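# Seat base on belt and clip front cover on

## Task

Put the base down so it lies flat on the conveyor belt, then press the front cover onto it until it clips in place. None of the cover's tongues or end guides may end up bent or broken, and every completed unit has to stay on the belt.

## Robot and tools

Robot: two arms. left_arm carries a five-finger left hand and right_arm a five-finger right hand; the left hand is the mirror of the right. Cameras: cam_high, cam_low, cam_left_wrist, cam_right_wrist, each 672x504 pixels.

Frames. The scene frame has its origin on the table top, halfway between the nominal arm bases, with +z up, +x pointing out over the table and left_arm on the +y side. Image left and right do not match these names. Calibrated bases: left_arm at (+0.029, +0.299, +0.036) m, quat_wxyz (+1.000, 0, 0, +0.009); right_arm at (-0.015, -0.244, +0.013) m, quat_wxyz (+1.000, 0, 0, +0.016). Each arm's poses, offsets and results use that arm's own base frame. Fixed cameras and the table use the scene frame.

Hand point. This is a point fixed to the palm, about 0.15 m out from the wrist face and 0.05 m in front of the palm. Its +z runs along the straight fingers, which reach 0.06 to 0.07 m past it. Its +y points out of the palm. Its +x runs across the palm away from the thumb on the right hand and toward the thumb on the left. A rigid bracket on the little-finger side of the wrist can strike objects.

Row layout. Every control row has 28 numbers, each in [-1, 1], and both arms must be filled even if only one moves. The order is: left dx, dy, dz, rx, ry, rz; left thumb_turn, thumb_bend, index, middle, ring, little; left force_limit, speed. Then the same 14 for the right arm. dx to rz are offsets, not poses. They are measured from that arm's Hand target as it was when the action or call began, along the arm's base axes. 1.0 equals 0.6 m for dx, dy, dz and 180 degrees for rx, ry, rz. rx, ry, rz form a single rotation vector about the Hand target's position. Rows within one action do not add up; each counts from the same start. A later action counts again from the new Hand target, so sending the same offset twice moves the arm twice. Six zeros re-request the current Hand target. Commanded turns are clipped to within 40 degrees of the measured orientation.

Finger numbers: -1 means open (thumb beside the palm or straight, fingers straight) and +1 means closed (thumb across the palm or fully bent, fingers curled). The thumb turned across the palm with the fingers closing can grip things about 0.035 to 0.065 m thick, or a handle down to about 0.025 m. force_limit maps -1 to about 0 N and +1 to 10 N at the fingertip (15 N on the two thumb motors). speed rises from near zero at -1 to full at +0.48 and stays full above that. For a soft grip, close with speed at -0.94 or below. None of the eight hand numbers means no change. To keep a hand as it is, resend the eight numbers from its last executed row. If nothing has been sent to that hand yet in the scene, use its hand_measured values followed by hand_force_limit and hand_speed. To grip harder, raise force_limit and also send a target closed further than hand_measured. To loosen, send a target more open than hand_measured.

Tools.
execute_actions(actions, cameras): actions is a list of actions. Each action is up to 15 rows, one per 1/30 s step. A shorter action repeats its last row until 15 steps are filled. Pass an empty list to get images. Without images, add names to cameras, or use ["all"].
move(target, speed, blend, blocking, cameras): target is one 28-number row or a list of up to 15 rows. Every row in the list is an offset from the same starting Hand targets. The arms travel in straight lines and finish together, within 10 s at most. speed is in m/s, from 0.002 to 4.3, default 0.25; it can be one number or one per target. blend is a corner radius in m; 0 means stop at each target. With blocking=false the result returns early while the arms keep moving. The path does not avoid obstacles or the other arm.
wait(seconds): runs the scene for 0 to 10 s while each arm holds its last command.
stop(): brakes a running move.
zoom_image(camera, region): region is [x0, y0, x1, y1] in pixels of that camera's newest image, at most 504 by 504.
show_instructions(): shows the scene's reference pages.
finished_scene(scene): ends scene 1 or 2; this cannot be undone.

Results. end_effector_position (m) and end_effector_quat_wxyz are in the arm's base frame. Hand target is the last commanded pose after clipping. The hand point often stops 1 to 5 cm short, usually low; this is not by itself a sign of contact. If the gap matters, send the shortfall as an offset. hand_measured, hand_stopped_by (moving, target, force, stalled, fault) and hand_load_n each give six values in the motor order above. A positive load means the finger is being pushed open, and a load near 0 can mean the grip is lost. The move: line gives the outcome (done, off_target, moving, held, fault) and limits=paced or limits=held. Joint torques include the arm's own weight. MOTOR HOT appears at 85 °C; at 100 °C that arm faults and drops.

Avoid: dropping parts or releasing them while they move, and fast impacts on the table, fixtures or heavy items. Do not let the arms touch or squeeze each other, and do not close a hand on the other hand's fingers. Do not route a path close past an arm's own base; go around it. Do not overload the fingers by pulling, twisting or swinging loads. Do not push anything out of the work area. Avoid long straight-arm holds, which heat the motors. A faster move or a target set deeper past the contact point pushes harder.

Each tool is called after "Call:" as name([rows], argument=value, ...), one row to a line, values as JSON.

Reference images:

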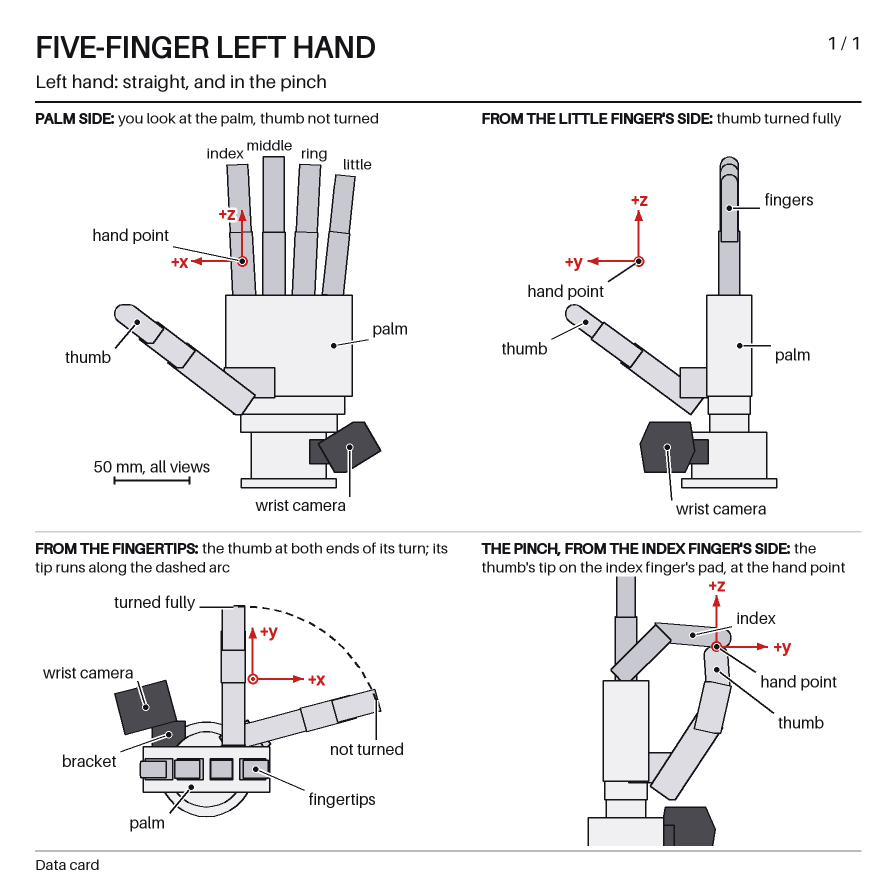

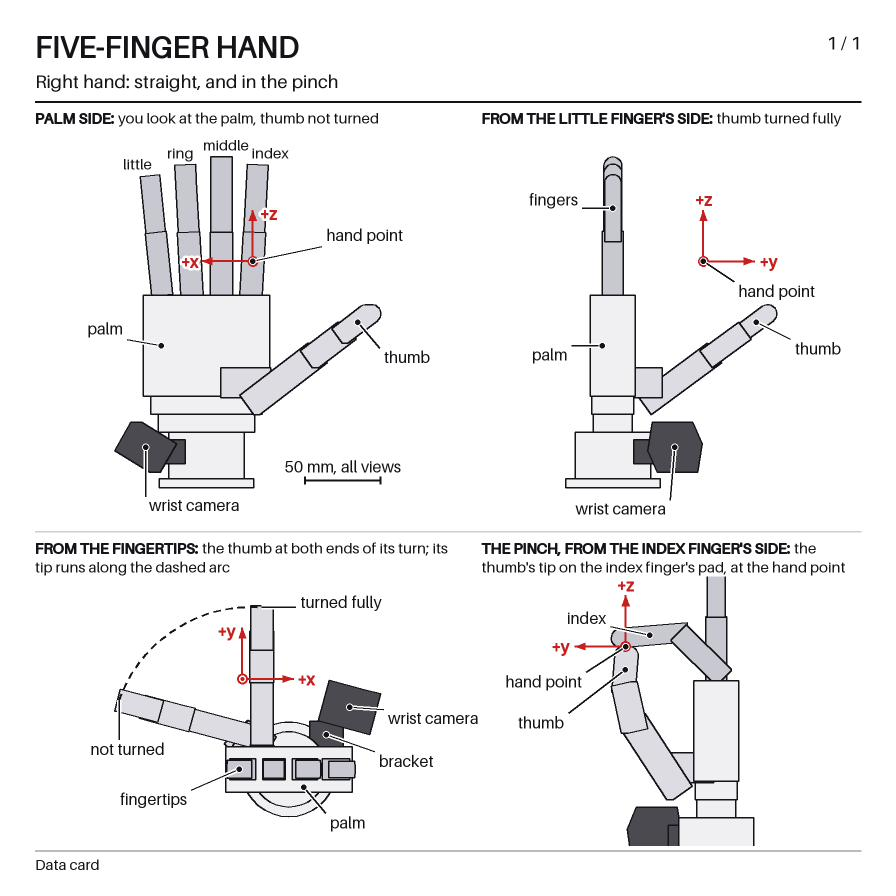

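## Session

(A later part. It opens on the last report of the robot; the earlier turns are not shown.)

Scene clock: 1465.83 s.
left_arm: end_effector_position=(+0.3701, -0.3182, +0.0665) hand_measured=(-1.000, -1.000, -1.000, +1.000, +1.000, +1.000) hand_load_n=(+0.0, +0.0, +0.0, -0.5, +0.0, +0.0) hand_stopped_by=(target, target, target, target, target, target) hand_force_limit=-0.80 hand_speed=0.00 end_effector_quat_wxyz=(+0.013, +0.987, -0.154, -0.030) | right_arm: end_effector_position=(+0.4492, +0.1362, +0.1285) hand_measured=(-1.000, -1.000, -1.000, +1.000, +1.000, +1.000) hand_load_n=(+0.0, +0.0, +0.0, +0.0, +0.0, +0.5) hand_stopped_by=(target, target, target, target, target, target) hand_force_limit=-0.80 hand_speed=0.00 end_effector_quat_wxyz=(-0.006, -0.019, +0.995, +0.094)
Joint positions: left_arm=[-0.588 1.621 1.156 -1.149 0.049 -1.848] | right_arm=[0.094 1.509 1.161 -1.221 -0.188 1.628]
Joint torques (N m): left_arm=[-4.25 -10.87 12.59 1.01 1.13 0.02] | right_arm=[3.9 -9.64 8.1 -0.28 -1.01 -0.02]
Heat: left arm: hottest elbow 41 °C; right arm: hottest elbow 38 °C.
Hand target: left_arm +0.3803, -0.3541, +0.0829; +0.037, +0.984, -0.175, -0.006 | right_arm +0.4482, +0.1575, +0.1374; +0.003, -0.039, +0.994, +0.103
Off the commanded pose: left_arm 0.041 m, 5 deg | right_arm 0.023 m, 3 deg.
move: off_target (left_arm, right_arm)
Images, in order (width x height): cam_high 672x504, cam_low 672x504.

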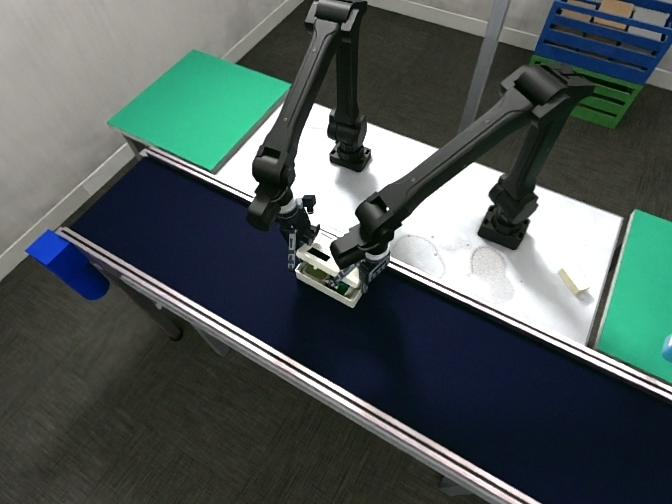

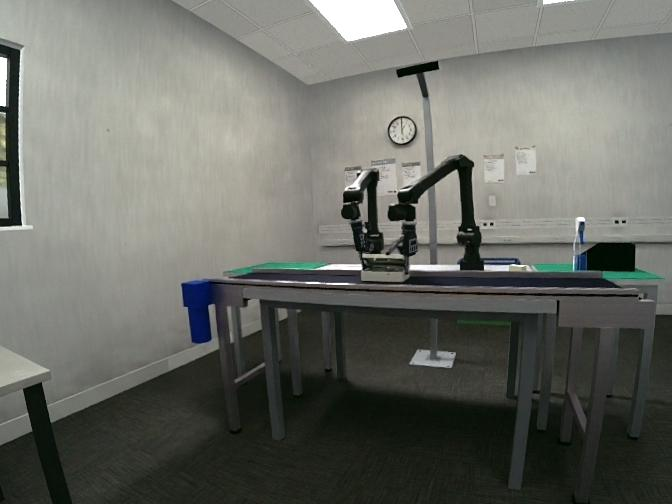

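Call:
move(target=[0,0,0,0,0,0,-1,-1,-1,1,1,1,-0.8,0,0,0.006,0.018,-0.04,-0.008,0,-1,-1,-1,1,1,1,-0.8,0], speed=0.03, cameras=["cam_low","cam_high"])

Call:
zoom_image(camera="cam_low", region=[358, 244, 390, 286])

Call:
zoom_image(camera="cam_low", region=[386, 244, 418, 286])

Call:
zoom_image(camera="cam_high", region=[285, 240, 385, 320])

Scene clock: 1472.40 s.
left_arm: end_effector_position=(+0.3680, -0.3208, +0.0668) hand_measured=(-1.000, -1.000, -1.000, +1.000, +1.000, +1.000) hand_load_n=(+0.0, +0.0, +0.0, -0.5, +0.0, +0.0) hand_stopped_by=(target, target, target, target, target, target) hand_force_limit=-0.80 hand_speed=0.00 end_effector_quat_wxyz=(+0.015, +0.987, -0.157, -0.031) | right_arm: end_effector_position=(+0.4413, +0.1373, +0.1239) hand_measured=(-1.000, -1.000, -1.000, +1.000, +1.000, +1.000) hand_load_n=(+0.0, +0.0, +0.0, +0.0, +0.0, +0.0) hand_stopped_by=(target, target, target, target, target, target) hand_force_limit=-0.80 hand_speed=0.00 end_effector_quat_wxyz=(-0.007, -0.019, +0.999, +0.028)
Joint positions: left_arm=[-0.593 1.621 1.156 -1.149 0.053 -1.848] | right_arm=[0.157 1.493 1.161 -1.245 -0.057 1.69]
Joint torques (N m): left_arm=[-3.84 -10.75 12.62 0.99 0.95 0.03] | right_arm=[3.9 -9.82 11.15 -1.02 -0.94 -0.04]
Heat: left arm: hottest elbow 41 °C; right arm: hottest elbow 39 °C.
Hand target: left_arm +0.3802, -0.3541, +0.0829; +0.037, +0.984, -0.175, -0.007 | right_arm +0.4482, +0.1611, +0.1482; +0.013, -0.041, +0.998, +0.039
Off the commanded pose: left_arm 0.039 m, 4 deg | right_arm 0.035 m, 4 deg.
move: off_target (left_arm, right_arm)
Images, in order (width x height): cam_high 672x504, cam_low 672x504.

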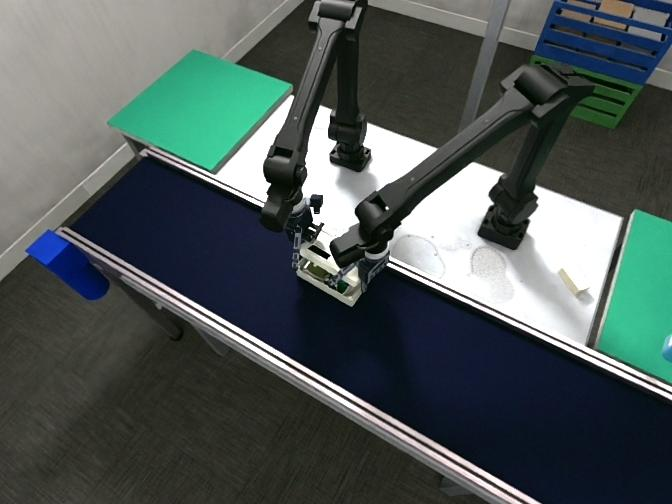

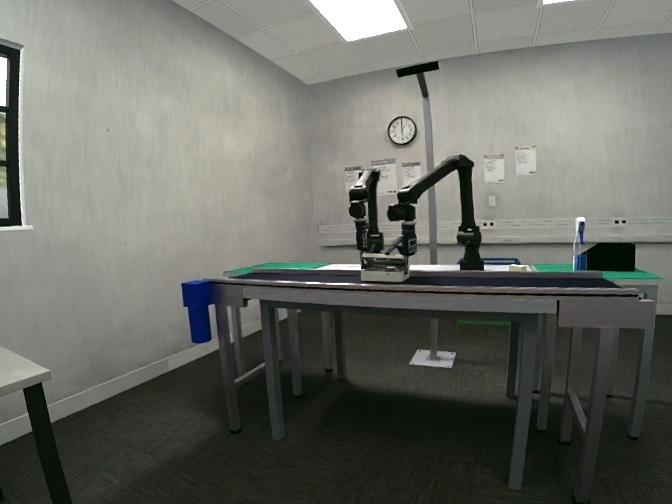

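Scaled by 12.000 from the camera's 672x504 image, which has a finer 960x720 frame.

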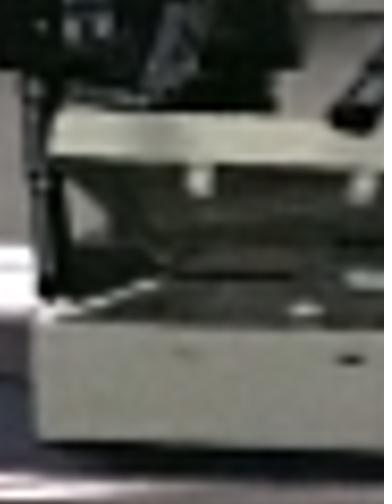

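Scaled by 12.000 from the camera's 672x504 image, which has a finer 960x720 frame.

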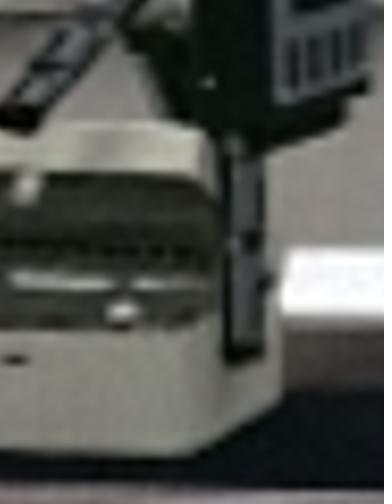

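Scaled by 5.040 from the camera's 672x504 image, which has a finer 960x720 frame.

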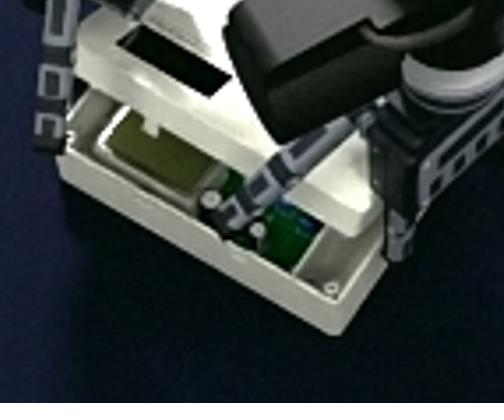

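Call:
zoom_image(camera="cam_high", region=[290, 240, 340, 290])

Call:
zoom_image(camera="cam_high", region=[325, 260, 375, 310])

Scaled by 10.080 from the camera's 672x504 image, which has a finer 960x720 frame.

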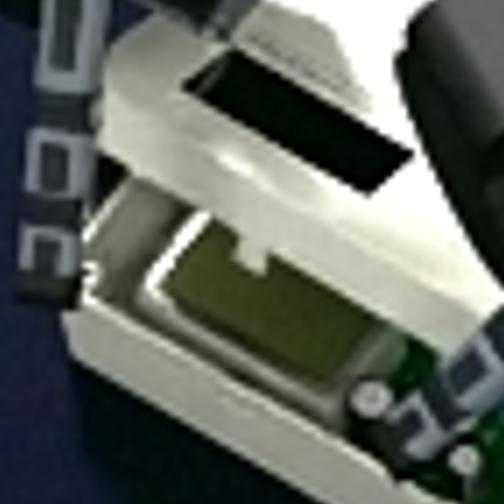

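Scaled by 10.080 from the camera's 672x504 image, which has a finer 960x720 frame.

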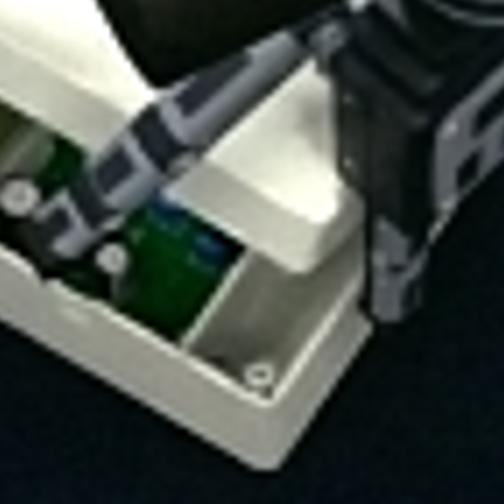

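Call:
move(target=[0,0,-0.03,0,0,0,-1,-1,-1,1,1,1,-0.8,0,0.006,0,-0.05,0,0,0,-1,-1,-1,1,1,1,-0.8,0], speed=0.03, cameras=["cam_low","cam_high"])

Call:
zoom_image(camera="cam_low", region=[358, 244, 390, 286])

Call:
zoom_image(camera="cam_low", region=[386, 244, 418, 286])

Call:
zoom_image(camera="cam_high", region=[285, 240, 385, 320])

Scene clock: 1482.67 s.
left_arm: end_effector_position=(+0.3734, -0.3230, +0.0589) hand_measured=(-1.000, -1.000, -1.000, +1.000, +1.000, +1.000) hand_load_n=(+0.0, -0.5, +0.0, -1.0, +0.0, +0.0) hand_stopped_by=(target, target, target, target, target, target) hand_force_limit=-0.80 hand_speed=0.00 end_effector_quat_wxyz=(+0.014, +0.987, -0.155, -0.027) | right_arm: end_effector_position=(+0.4496, +0.1364, +0.1180) hand_measured=(-1.000, -1.000, -1.000, +1.000, +1.000, +1.000) hand_load_n=(+0.0, +0.0, +0.5, +0.0, +0.0, +0.0) hand_stopped_by=(target, target, target, target, target, target) hand_force_limit=-0.80 hand_speed=0.00 end_effector_quat_wxyz=(+0.004, -0.017, +1.000, +0.024)
Joint positions: left_arm=[-0.593 1.639 1.156 -1.123 0.048 -1.851] | right_arm=[0.157 1.504 1.156 -1.208 -0.046 1.695]
Joint torques (N m): left_arm=[-3.84 -10.7 10.35 1.84 1.13 0.05] | right_arm=[3.84 -8.23 7.75 0.57 -1.37 -0.09]
Heat: left arm: hottest elbow 42 °C; right arm: hottest elbow 41 °C.
Hand target: left_arm +0.3803, -0.3541, +0.0649; +0.037, +0.984, -0.175, -0.006 | right_arm +0.4517, +0.1611, +0.1181; +0.013, -0.040, +0.998, +0.040
Off the commanded pose: left_arm 0.032 m, 4 deg | right_arm 0.025 m, 3 deg.
move: off_target (left_arm, right_arm)
Images, in order (width x height): cam_high 672x504, cam_low 672x504.

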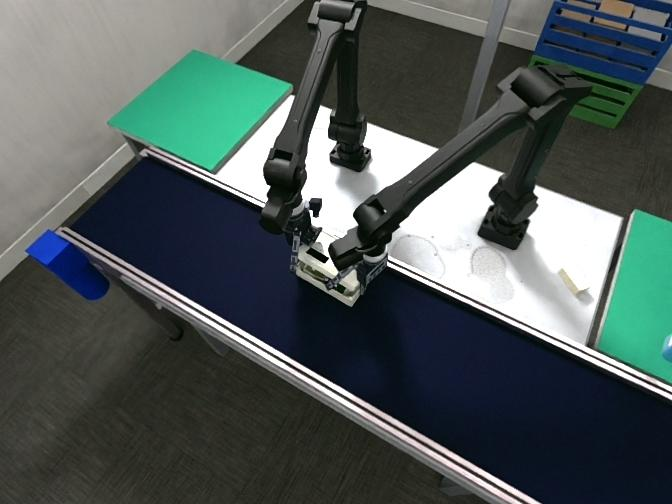

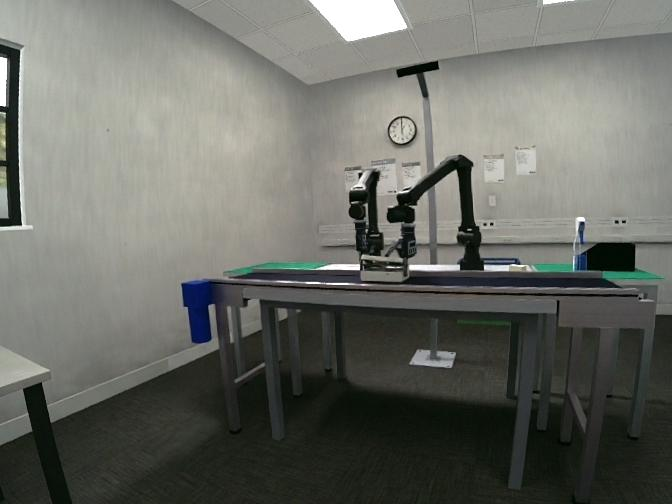

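Scaled by 12.000 from the camera's 672x504 image, which has a finer 960x720 frame.

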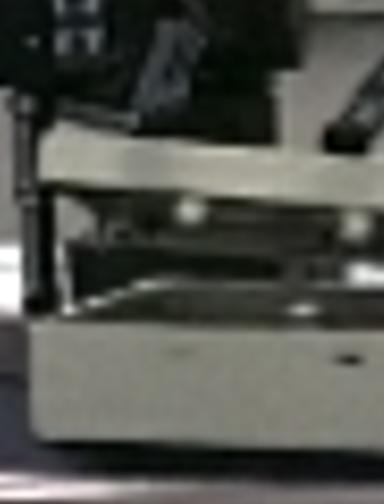

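Scaled by 12.000 from the camera's 672x504 image, which has a finer 960x720 frame.

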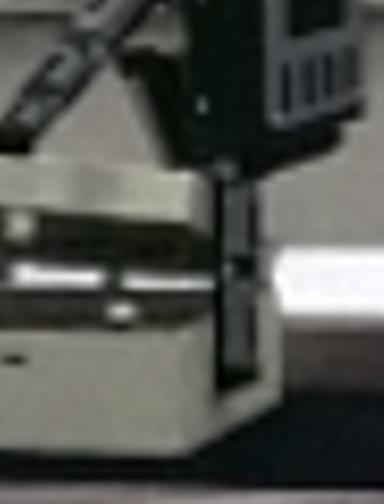

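Scaled by 5.040 from the camera's 672x504 image, which has a finer 960x720 frame.

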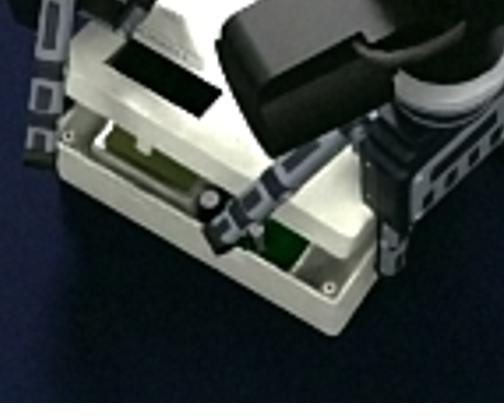

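Call:
move(target=[0,0,-0.014,0,0,0,-1,-1,-1,1,1,1,-0.8,0,-0.002,0,-0.025,0,0,0,-1,-1,-1,1,1,1,-0.8,0], speed=0.03, cameras=["cam_low","cam_high"])

Call:
zoom_image(camera="cam_low", region=[358, 244, 390, 286])

Call:
zoom_image(camera="cam_low", region=[386, 244, 418, 286])

Call:
zoom_image(camera="cam_high", region=[285, 240, 385, 320])

Scene clock: 1486.03 s.
left_arm: end_effector_position=(+0.3777, -0.3241, +0.0504) hand_measured=(-1.000, -1.000, -1.000, +1.000, +1.000, +1.000) hand_load_n=(+0.0, +0.0, +0.5, +0.5, +0.5, +0.0) hand_stopped_by=(target, target, target, target, target, target) hand_force_limit=-0.80 hand_speed=0.00 end_effector_quat_wxyz=(+0.011, +0.988, -0.155, -0.024) | right_arm: end_effector_position=(+0.4515, +0.1352, +0.1125) hand_measured=(-1.000, -1.000, -1.000, +1.000, +1.000, +1.000) hand_load_n=(+0.0, +0.0, +1.0, +0.0, +0.0, +0.0) hand_stopped_by=(target, target, target, target, target, target) hand_force_limit=-0.80 hand_speed=0.00 end_effector_quat_wxyz=(+0.012, -0.016, +1.000, +0.021)
Joint positions: left_arm=[-0.593 1.658 1.156 -1.103 0.041 -1.852] | right_arm=[0.157 1.504 1.14 -1.178 -0.039 1.697]
Joint torques (N m): left_arm=[-3.9 -11.63 9.37 1.87 1.42 0.08] | right_arm=[3.78 -7.47 6.5 1.01 -1.65 -0.1]
Heat: left arm: hottest elbow 41 °C; right arm: hottest elbow 41 °C.
Hand target: left_arm +0.3802, -0.3541, +0.0565; +0.037, +0.984, -0.175, -0.007 | right_arm +0.4505, +0.1611, +0.1031; +0.013, -0.040, +0.998, +0.040
Off the commanded pose: left_arm 0.031 m, 4 deg | right_arm 0.028 m, 4 deg.
move: off_target (left_arm, right_arm)
Images, in order (width x height): cam_high 672x504, cam_low 672x504.

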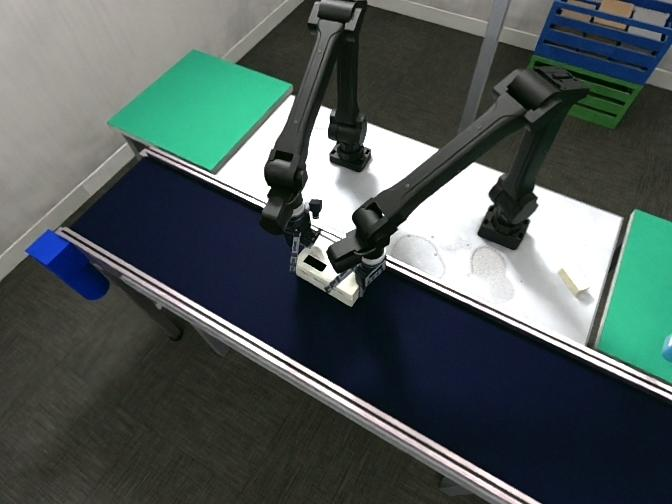

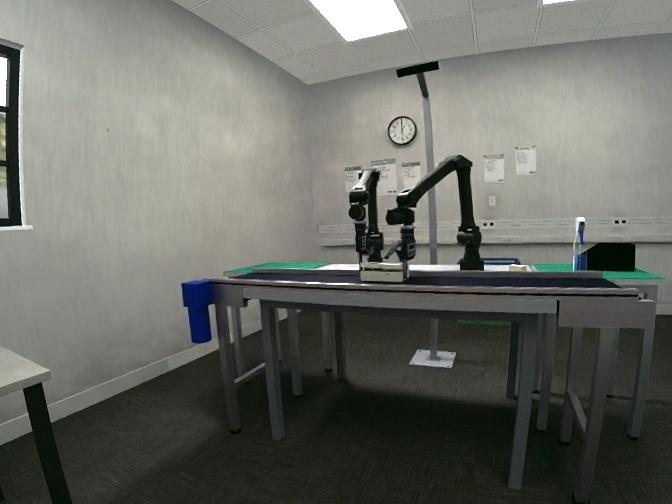

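Scaled by 12.000 from the camera's 672x504 image, which has a finer 960x720 frame.

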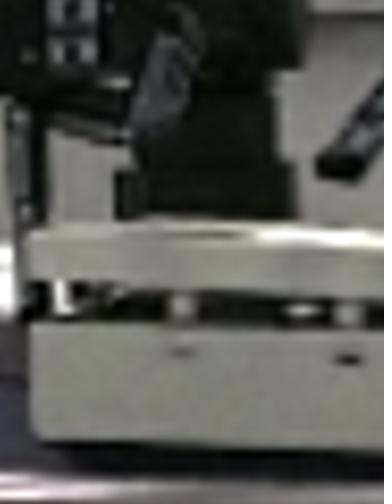

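Scaled by 12.000 from the camera's 672x504 image, which has a finer 960x720 frame.

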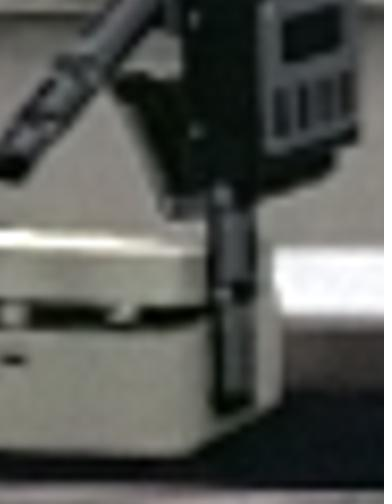

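Scaled by 5.040 from the camera's 672x504 image, which has a finer 960x720 frame.

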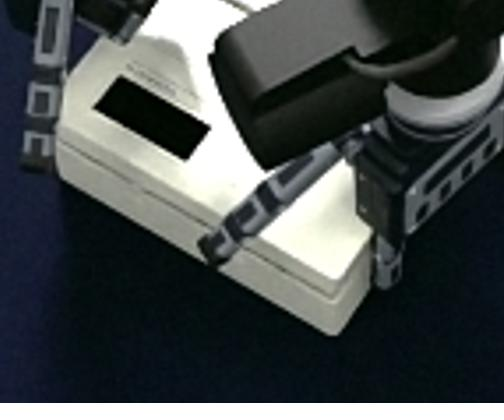

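Call:
zoom_image(camera="cam_high", region=[290, 250, 330, 290])

Call:
zoom_image(camera="cam_high", region=[325, 270, 365, 310])

Call:
zoom_image(camera="cam_low", region=[358, 258, 382, 284])

Call:
zoom_image(camera="cam_low", region=[382, 258, 406, 284])

Scaled by 12.600 from the camera's 672x504 image, which has a finer 960x720 frame.

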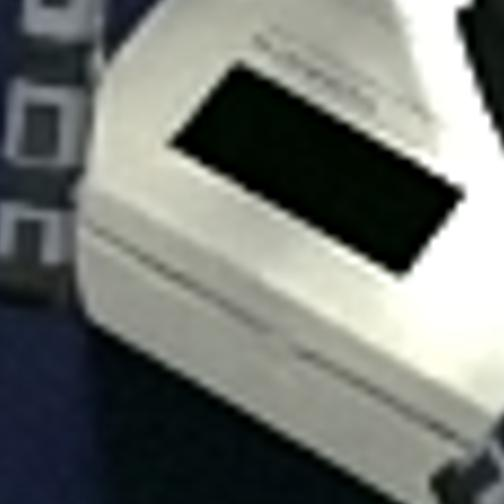

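Scaled by 12.600 from the camera's 672x504 image, which has a finer 960x720 frame.

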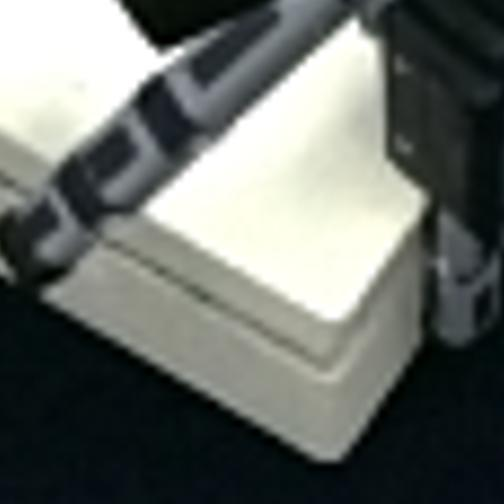

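Scaled by 19.385 from the camera's 672x504 image, which has a finer 960x720 frame.

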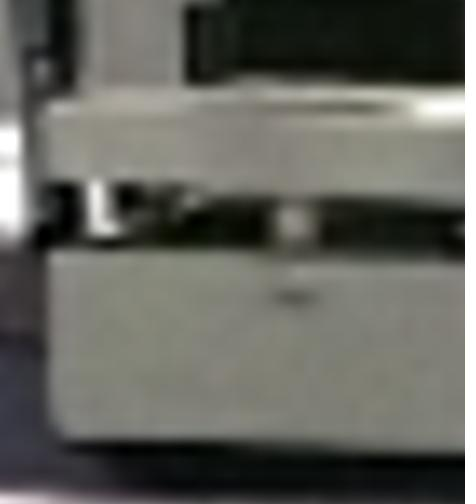

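Scaled by 19.385 from the camera's 672x504 image, which has a finer 960x720 frame.

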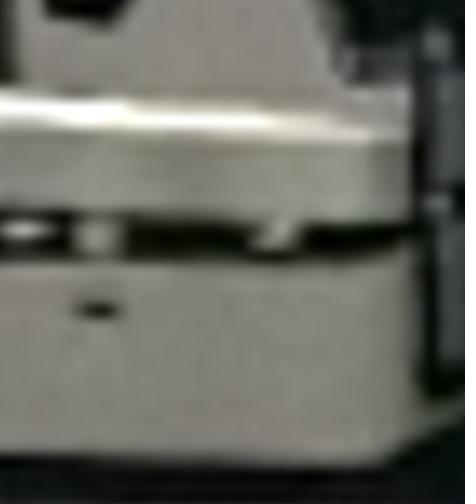

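Call:
move(target=[0,0,0.006,0,0,0,-1,-1,-1,1,1,1,-0.8,0,0,0,0.024,0,0,0,-1,-1,-1,1,1,1,-0.8,0], speed=0.03, cameras=["cam_low","cam_high"])

Call:
zoom_image(camera="cam_high", region=[290, 250, 330, 290])

Call:
zoom_image(camera="cam_high", region=[325, 270, 365, 310])

Call:
zoom_image(camera="cam_low", region=[358, 258, 382, 284])

Call:
zoom_image(camera="cam_low", region=[382, 258, 406, 284])

Scene clock: 1506.33 s.
left_arm: end_effector_position=(+0.3777, -0.3241, +0.0504) hand_measured=(-1.000, -1.000, -1.000, +1.000, +1.000, +1.000) hand_load_n=(+0.0, +0.0, +0.5, +0.0, +0.5, +0.0) hand_stopped_by=(target, target, target, target, target, target) hand_force_limit=-0.80 hand_speed=0.00 end_effector_quat_wxyz=(+0.011, +0.988, -0.155, -0.024) | right_arm: end_effector_position=(+0.4514, +0.1352, +0.1129) hand_measured=(-1.000, -1.000, -1.000, +1.000, +1.000, +1.000) hand_load_n=(+0.0, +0.0, +1.0, +0.0, +0.0, +0.0) hand_stopped_by=(target, target, target, target, target, target) hand_force_limit=-0.80 hand_speed=0.00 end_effector_quat_wxyz=(+0.012, -0.016, +1.000, +0.021)
Joint positions: left_arm=[-0.593 1.658 1.156 -1.103 0.041 -1.852] | right_arm=[0.157 1.503 1.14 -1.179 -0.039 1.697]
Joint torques (N m): left_arm=[-3.9 -11.81 9.77 1.51 1.42 0.08] | right_arm=[3.78 -8.18 8.69 -0.43 -1.66 -0.1]
Heat: left arm: hottest elbow 40 °C; right arm: hottest elbow 39 °C.
Hand target: left_arm +0.3802, -0.3541, +0.0601; +0.037, +0.984, -0.175, -0.007 | right_arm +0.4505, +0.1611, +0.1175; +0.013, -0.040, +0.998, +0.040
Off the commanded pose: left_arm 0.032 m, 4 deg | right_arm 0.026 m, 4 deg.
move: off_target (left_arm, right_arm)
Images, in order (width x height): cam_high 672x504, cam_low 672x504.

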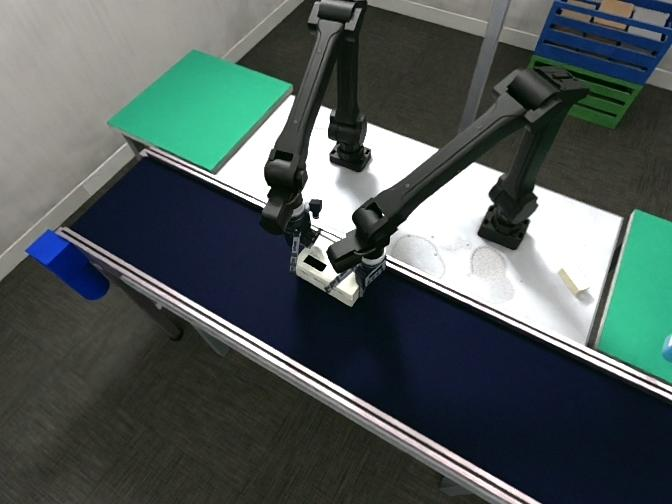

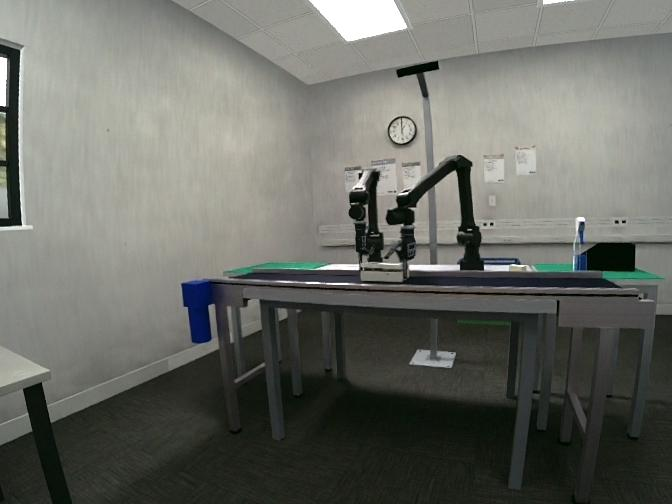

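Scaled by 12.600 from the camera's 672x504 image, which has a finer 960x720 frame.

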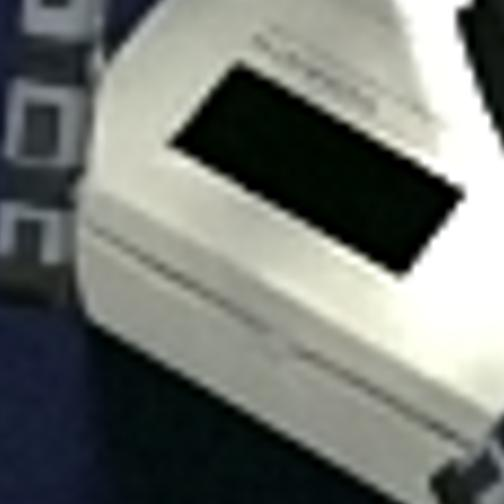

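Scaled by 12.600 from the camera's 672x504 image, which has a finer 960x720 frame.

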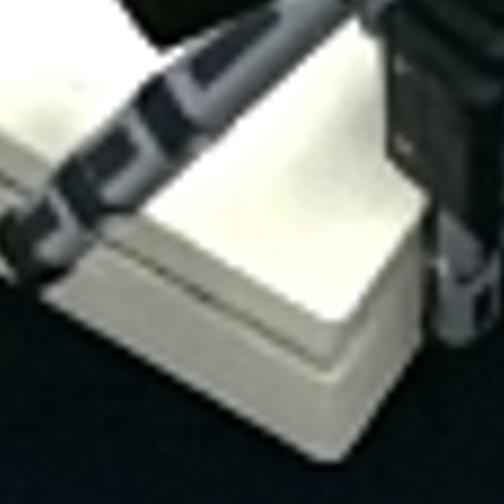

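Scaled by 19.385 from the camera's 672x504 image, which has a finer 960x720 frame.

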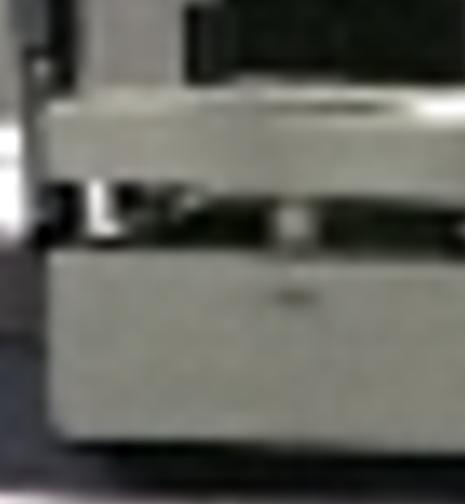

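Scaled by 19.385 from the camera's 672x504 image, which has a finer 960x720 frame.

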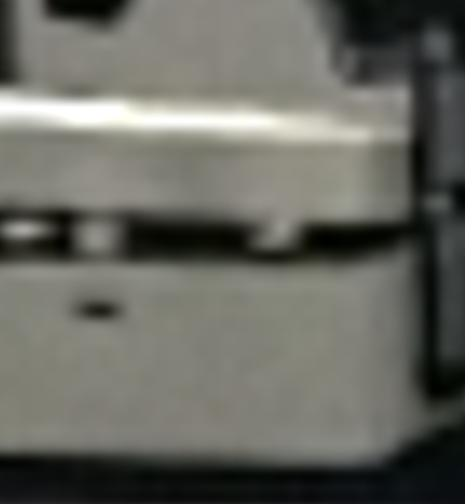

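Call:
move(target=[-0.02,0,0.014,0,0,0,-1,-1,-1,1,1,1,-0.8,0,-0.02,0,0.016,0,0,0,-1,-1,-1,1,1,1,-0.8,0], speed=0.03, cameras=["cam_low","cam_high"])

Call:
zoom_image(camera="cam_high", region=[290, 250, 330, 290])

Call:
zoom_image(camera="cam_low", region=[358, 250, 410, 286])

Scene clock: 1509.73 s.
left_arm: end_effector_position=(+0.3777, -0.3249, +0.0506) hand_measured=(-1.000, -1.000, -1.000, +1.000, +1.000, +1.000) hand_load_n=(+0.0, +0.0, +0.0, +0.0, +0.0, +0.0) hand_stopped_by=(target, target, target, target, target, target) hand_force_limit=-0.80 hand_speed=0.00 end_effector_quat_wxyz=(+0.011, +0.988, -0.150, -0.024) | right_arm: end_effector_position=(+0.4463, +0.1346, +0.1179) hand_measured=(-1.000, -1.000, -1.000, +1.000, +1.000, +1.000) hand_load_n=(+0.0, +0.0, +1.0, +0.0, +0.0, +0.0) hand_stopped_by=(target, target, target, target, target, target) hand_force_limit=-0.80 hand_speed=0.00 end_effector_quat_wxyz=(+0.010, -0.014, +1.000, +0.022)
Joint positions: left_arm=[-0.596 1.658 1.156 -1.103 0.041 -1.864] | right_arm=[0.157 1.487 1.136 -1.193 -0.041 1.7]
Joint torques (N m): left_arm=[-4.78 -14.21 8.17 0.99 1.42 0.05] | right_arm=[4.19 -9.47 7.75 -0.72 -1.55 -0.09]
Heat: left arm: hottest elbow 40 °C; right arm: hottest elbow 39 °C.
Hand target: left_arm +0.3683, -0.3540, +0.0686; +0.037, +0.984, -0.175, -0.006 | right_arm +0.4386, +0.1611, +0.1272; +0.013, -0.041, +0.998, +0.039
Off the commanded pose: left_arm 0.036 m, 5 deg | right_arm 0.029 m, 4 deg.
move: off_target (left_arm, right_arm)
Images, in order (width x height): cam_high 672x504, cam_low 672x504.

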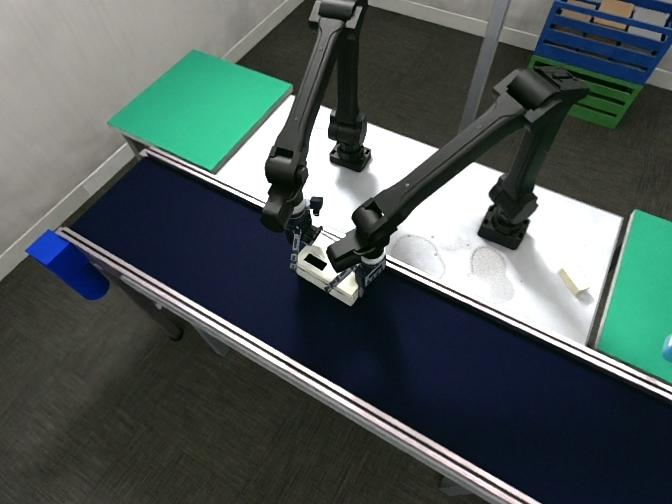

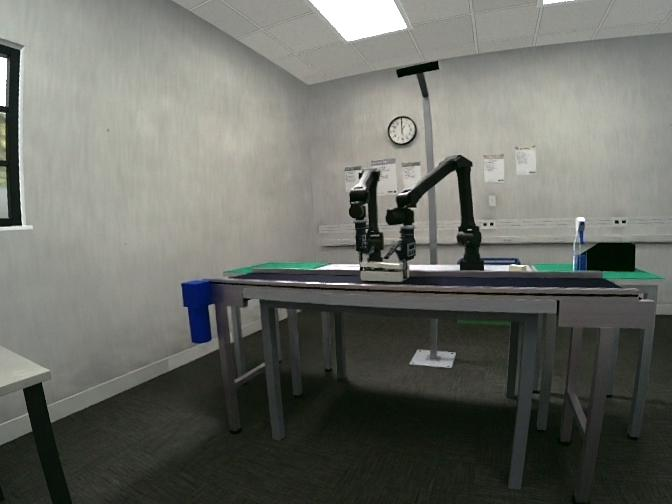

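Scaled by 12.600 from the camera's 672x504 image, which has a finer 960x720 frame.

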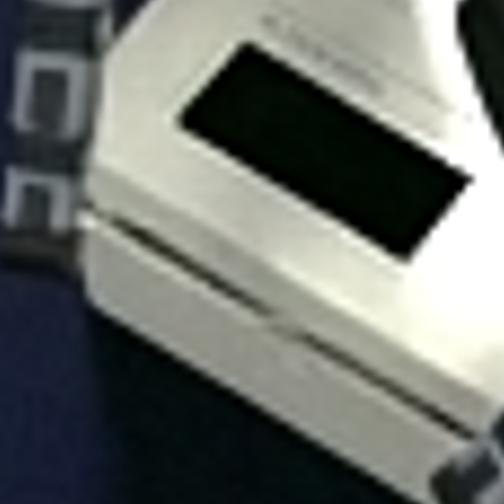

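Scaled by 9.692 from the camera's 672x504 image, which has a finer 960x720 frame.

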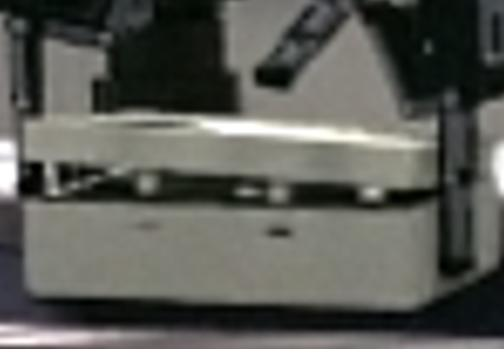

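Call:
move(target=[-0.004,0,0.016,0,0,0,-1,-1,-1,1,1,1,-0.8,0,0,0,0.012,0,0,0,-1,-1,-1,1,1,1,-0.8,0], speed=0.03, cameras=["cam_low","cam_high"])

Call:
zoom_image(camera="cam_high", region=[290, 250, 330, 290])

Call:
zoom_image(camera="cam_low", region=[358, 250, 410, 286])

Scene clock: 1513.30 s.
left_arm: end_effector_position=(+0.3753, -0.3256, +0.0567) hand_measured=(-1.000, -1.000, -1.000, +1.000, +1.000, +1.000) hand_load_n=(+0.0, +0.0, +0.5, +0.0, +0.0, +0.0) hand_stopped_by=(target, target, target, target, target, target) hand_force_limit=-0.80 hand_speed=0.00 end_effector_quat_wxyz=(+0.012, +0.988, -0.151, -0.023) | right_arm: end_effector_position=(+0.4418, +0.1341, +0.1201) hand_measured=(-1.000, -1.000, -1.000, +1.000, +1.000, +1.000) hand_load_n=(+0.0, -0.5, +1.0, +0.0, +0.0, +0.0) hand_stopped_by=(target, target, target, target, target, target) hand_force_limit=-0.80 hand_speed=0.00 end_effector_quat_wxyz=(+0.005, -0.014, +1.000, +0.022)
Joint positions: left_arm=[-0.599 1.644 1.156 -1.112 0.042 -1.866] | right_arm=[0.157 1.48 1.136 -1.21 -0.042 1.7]
Joint torques (N m): left_arm=[-4.6 -14.15 8.87 0.47 1.39 0.05] | right_arm=[4.25 -9.41 8.85 -0.84 -1.53 -0.08]
Heat: left arm: hottest elbow 40 °C; right arm: hottest elbow 38 °C.
Hand target: left_arm +0.3658, -0.3542, +0.0780; +0.037, +0.984, -0.176, -0.006 | right_arm +0.4386, +0.1611, +0.1343; +0.013, -0.040, +0.998, +0.039
Off the commanded pose: left_arm 0.037 m, 4 deg | right_arm 0.031 m, 4 deg.
move: off_target (left_arm, right_arm)
Images, in order (width x height): cam_high 672x504, cam_low 672x504.

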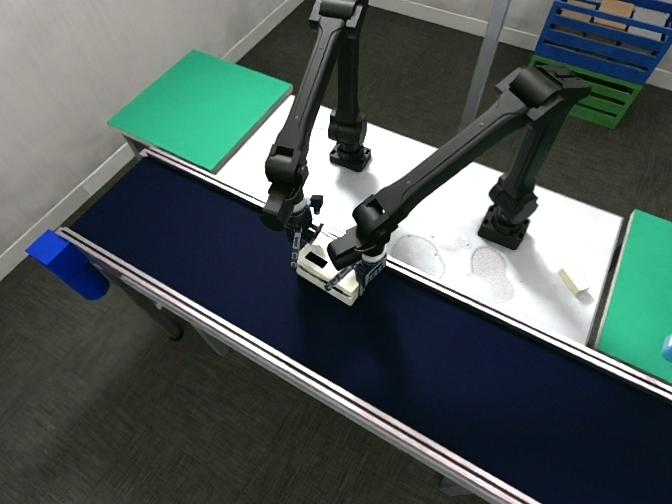

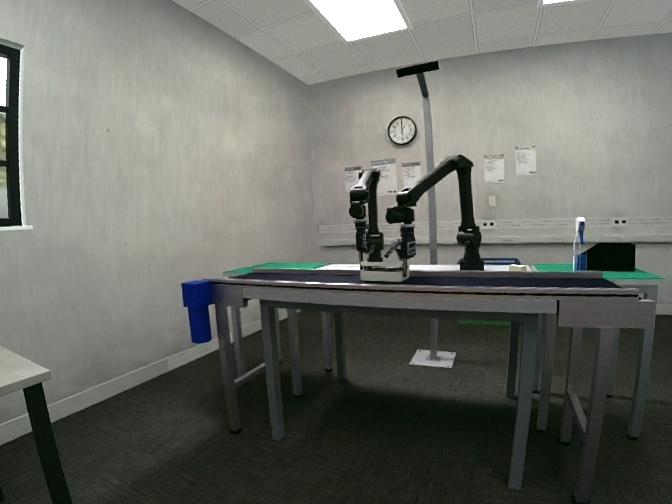

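Scaled by 12.600 from the camera's 672x504 image, which has a finer 960x720 frame.

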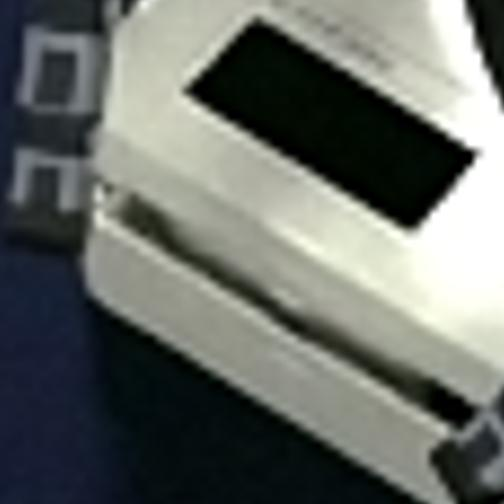

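Scaled by 9.692 from the camera's 672x504 image, which has a finer 960x720 frame.

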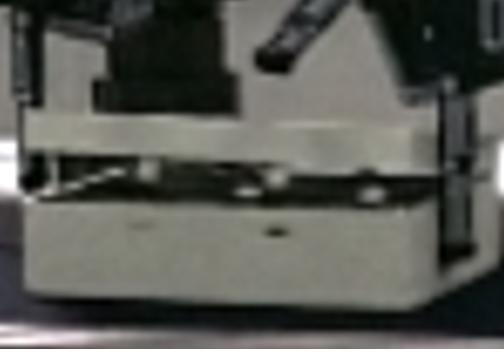

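Call:
zoom_image(camera="cam_high", region=[325, 265, 365, 305])

Call:
zoom_image(camera="cam_low", region=[358, 258, 382, 284])

Call:
zoom_image(camera="cam_low", region=[382, 258, 406, 284])

Scaled by 12.600 from the camera's 672x504 image, which has a finer 960x720 frame.

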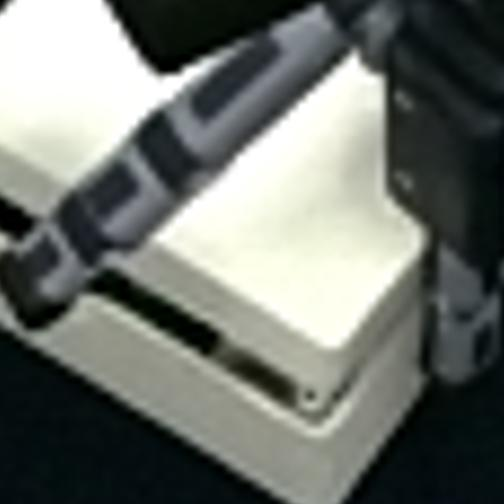

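Scaled by 19.385 from the camera's 672x504 image, which has a finer 960x720 frame.

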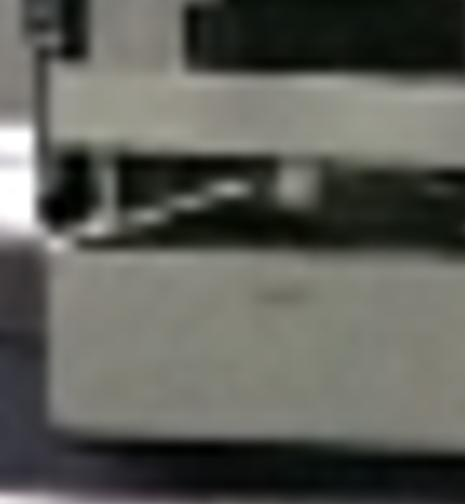

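Scaled by 19.385 from the camera's 672x504 image, which has a finer 960x720 frame.

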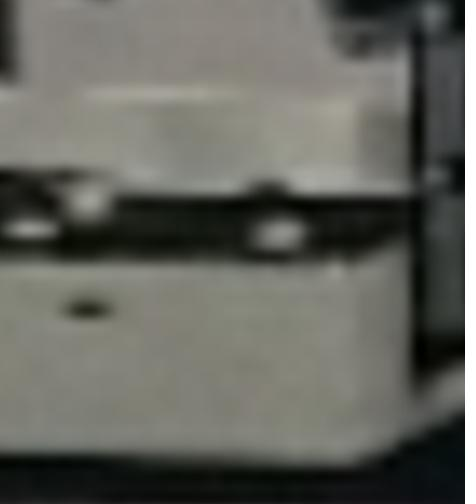

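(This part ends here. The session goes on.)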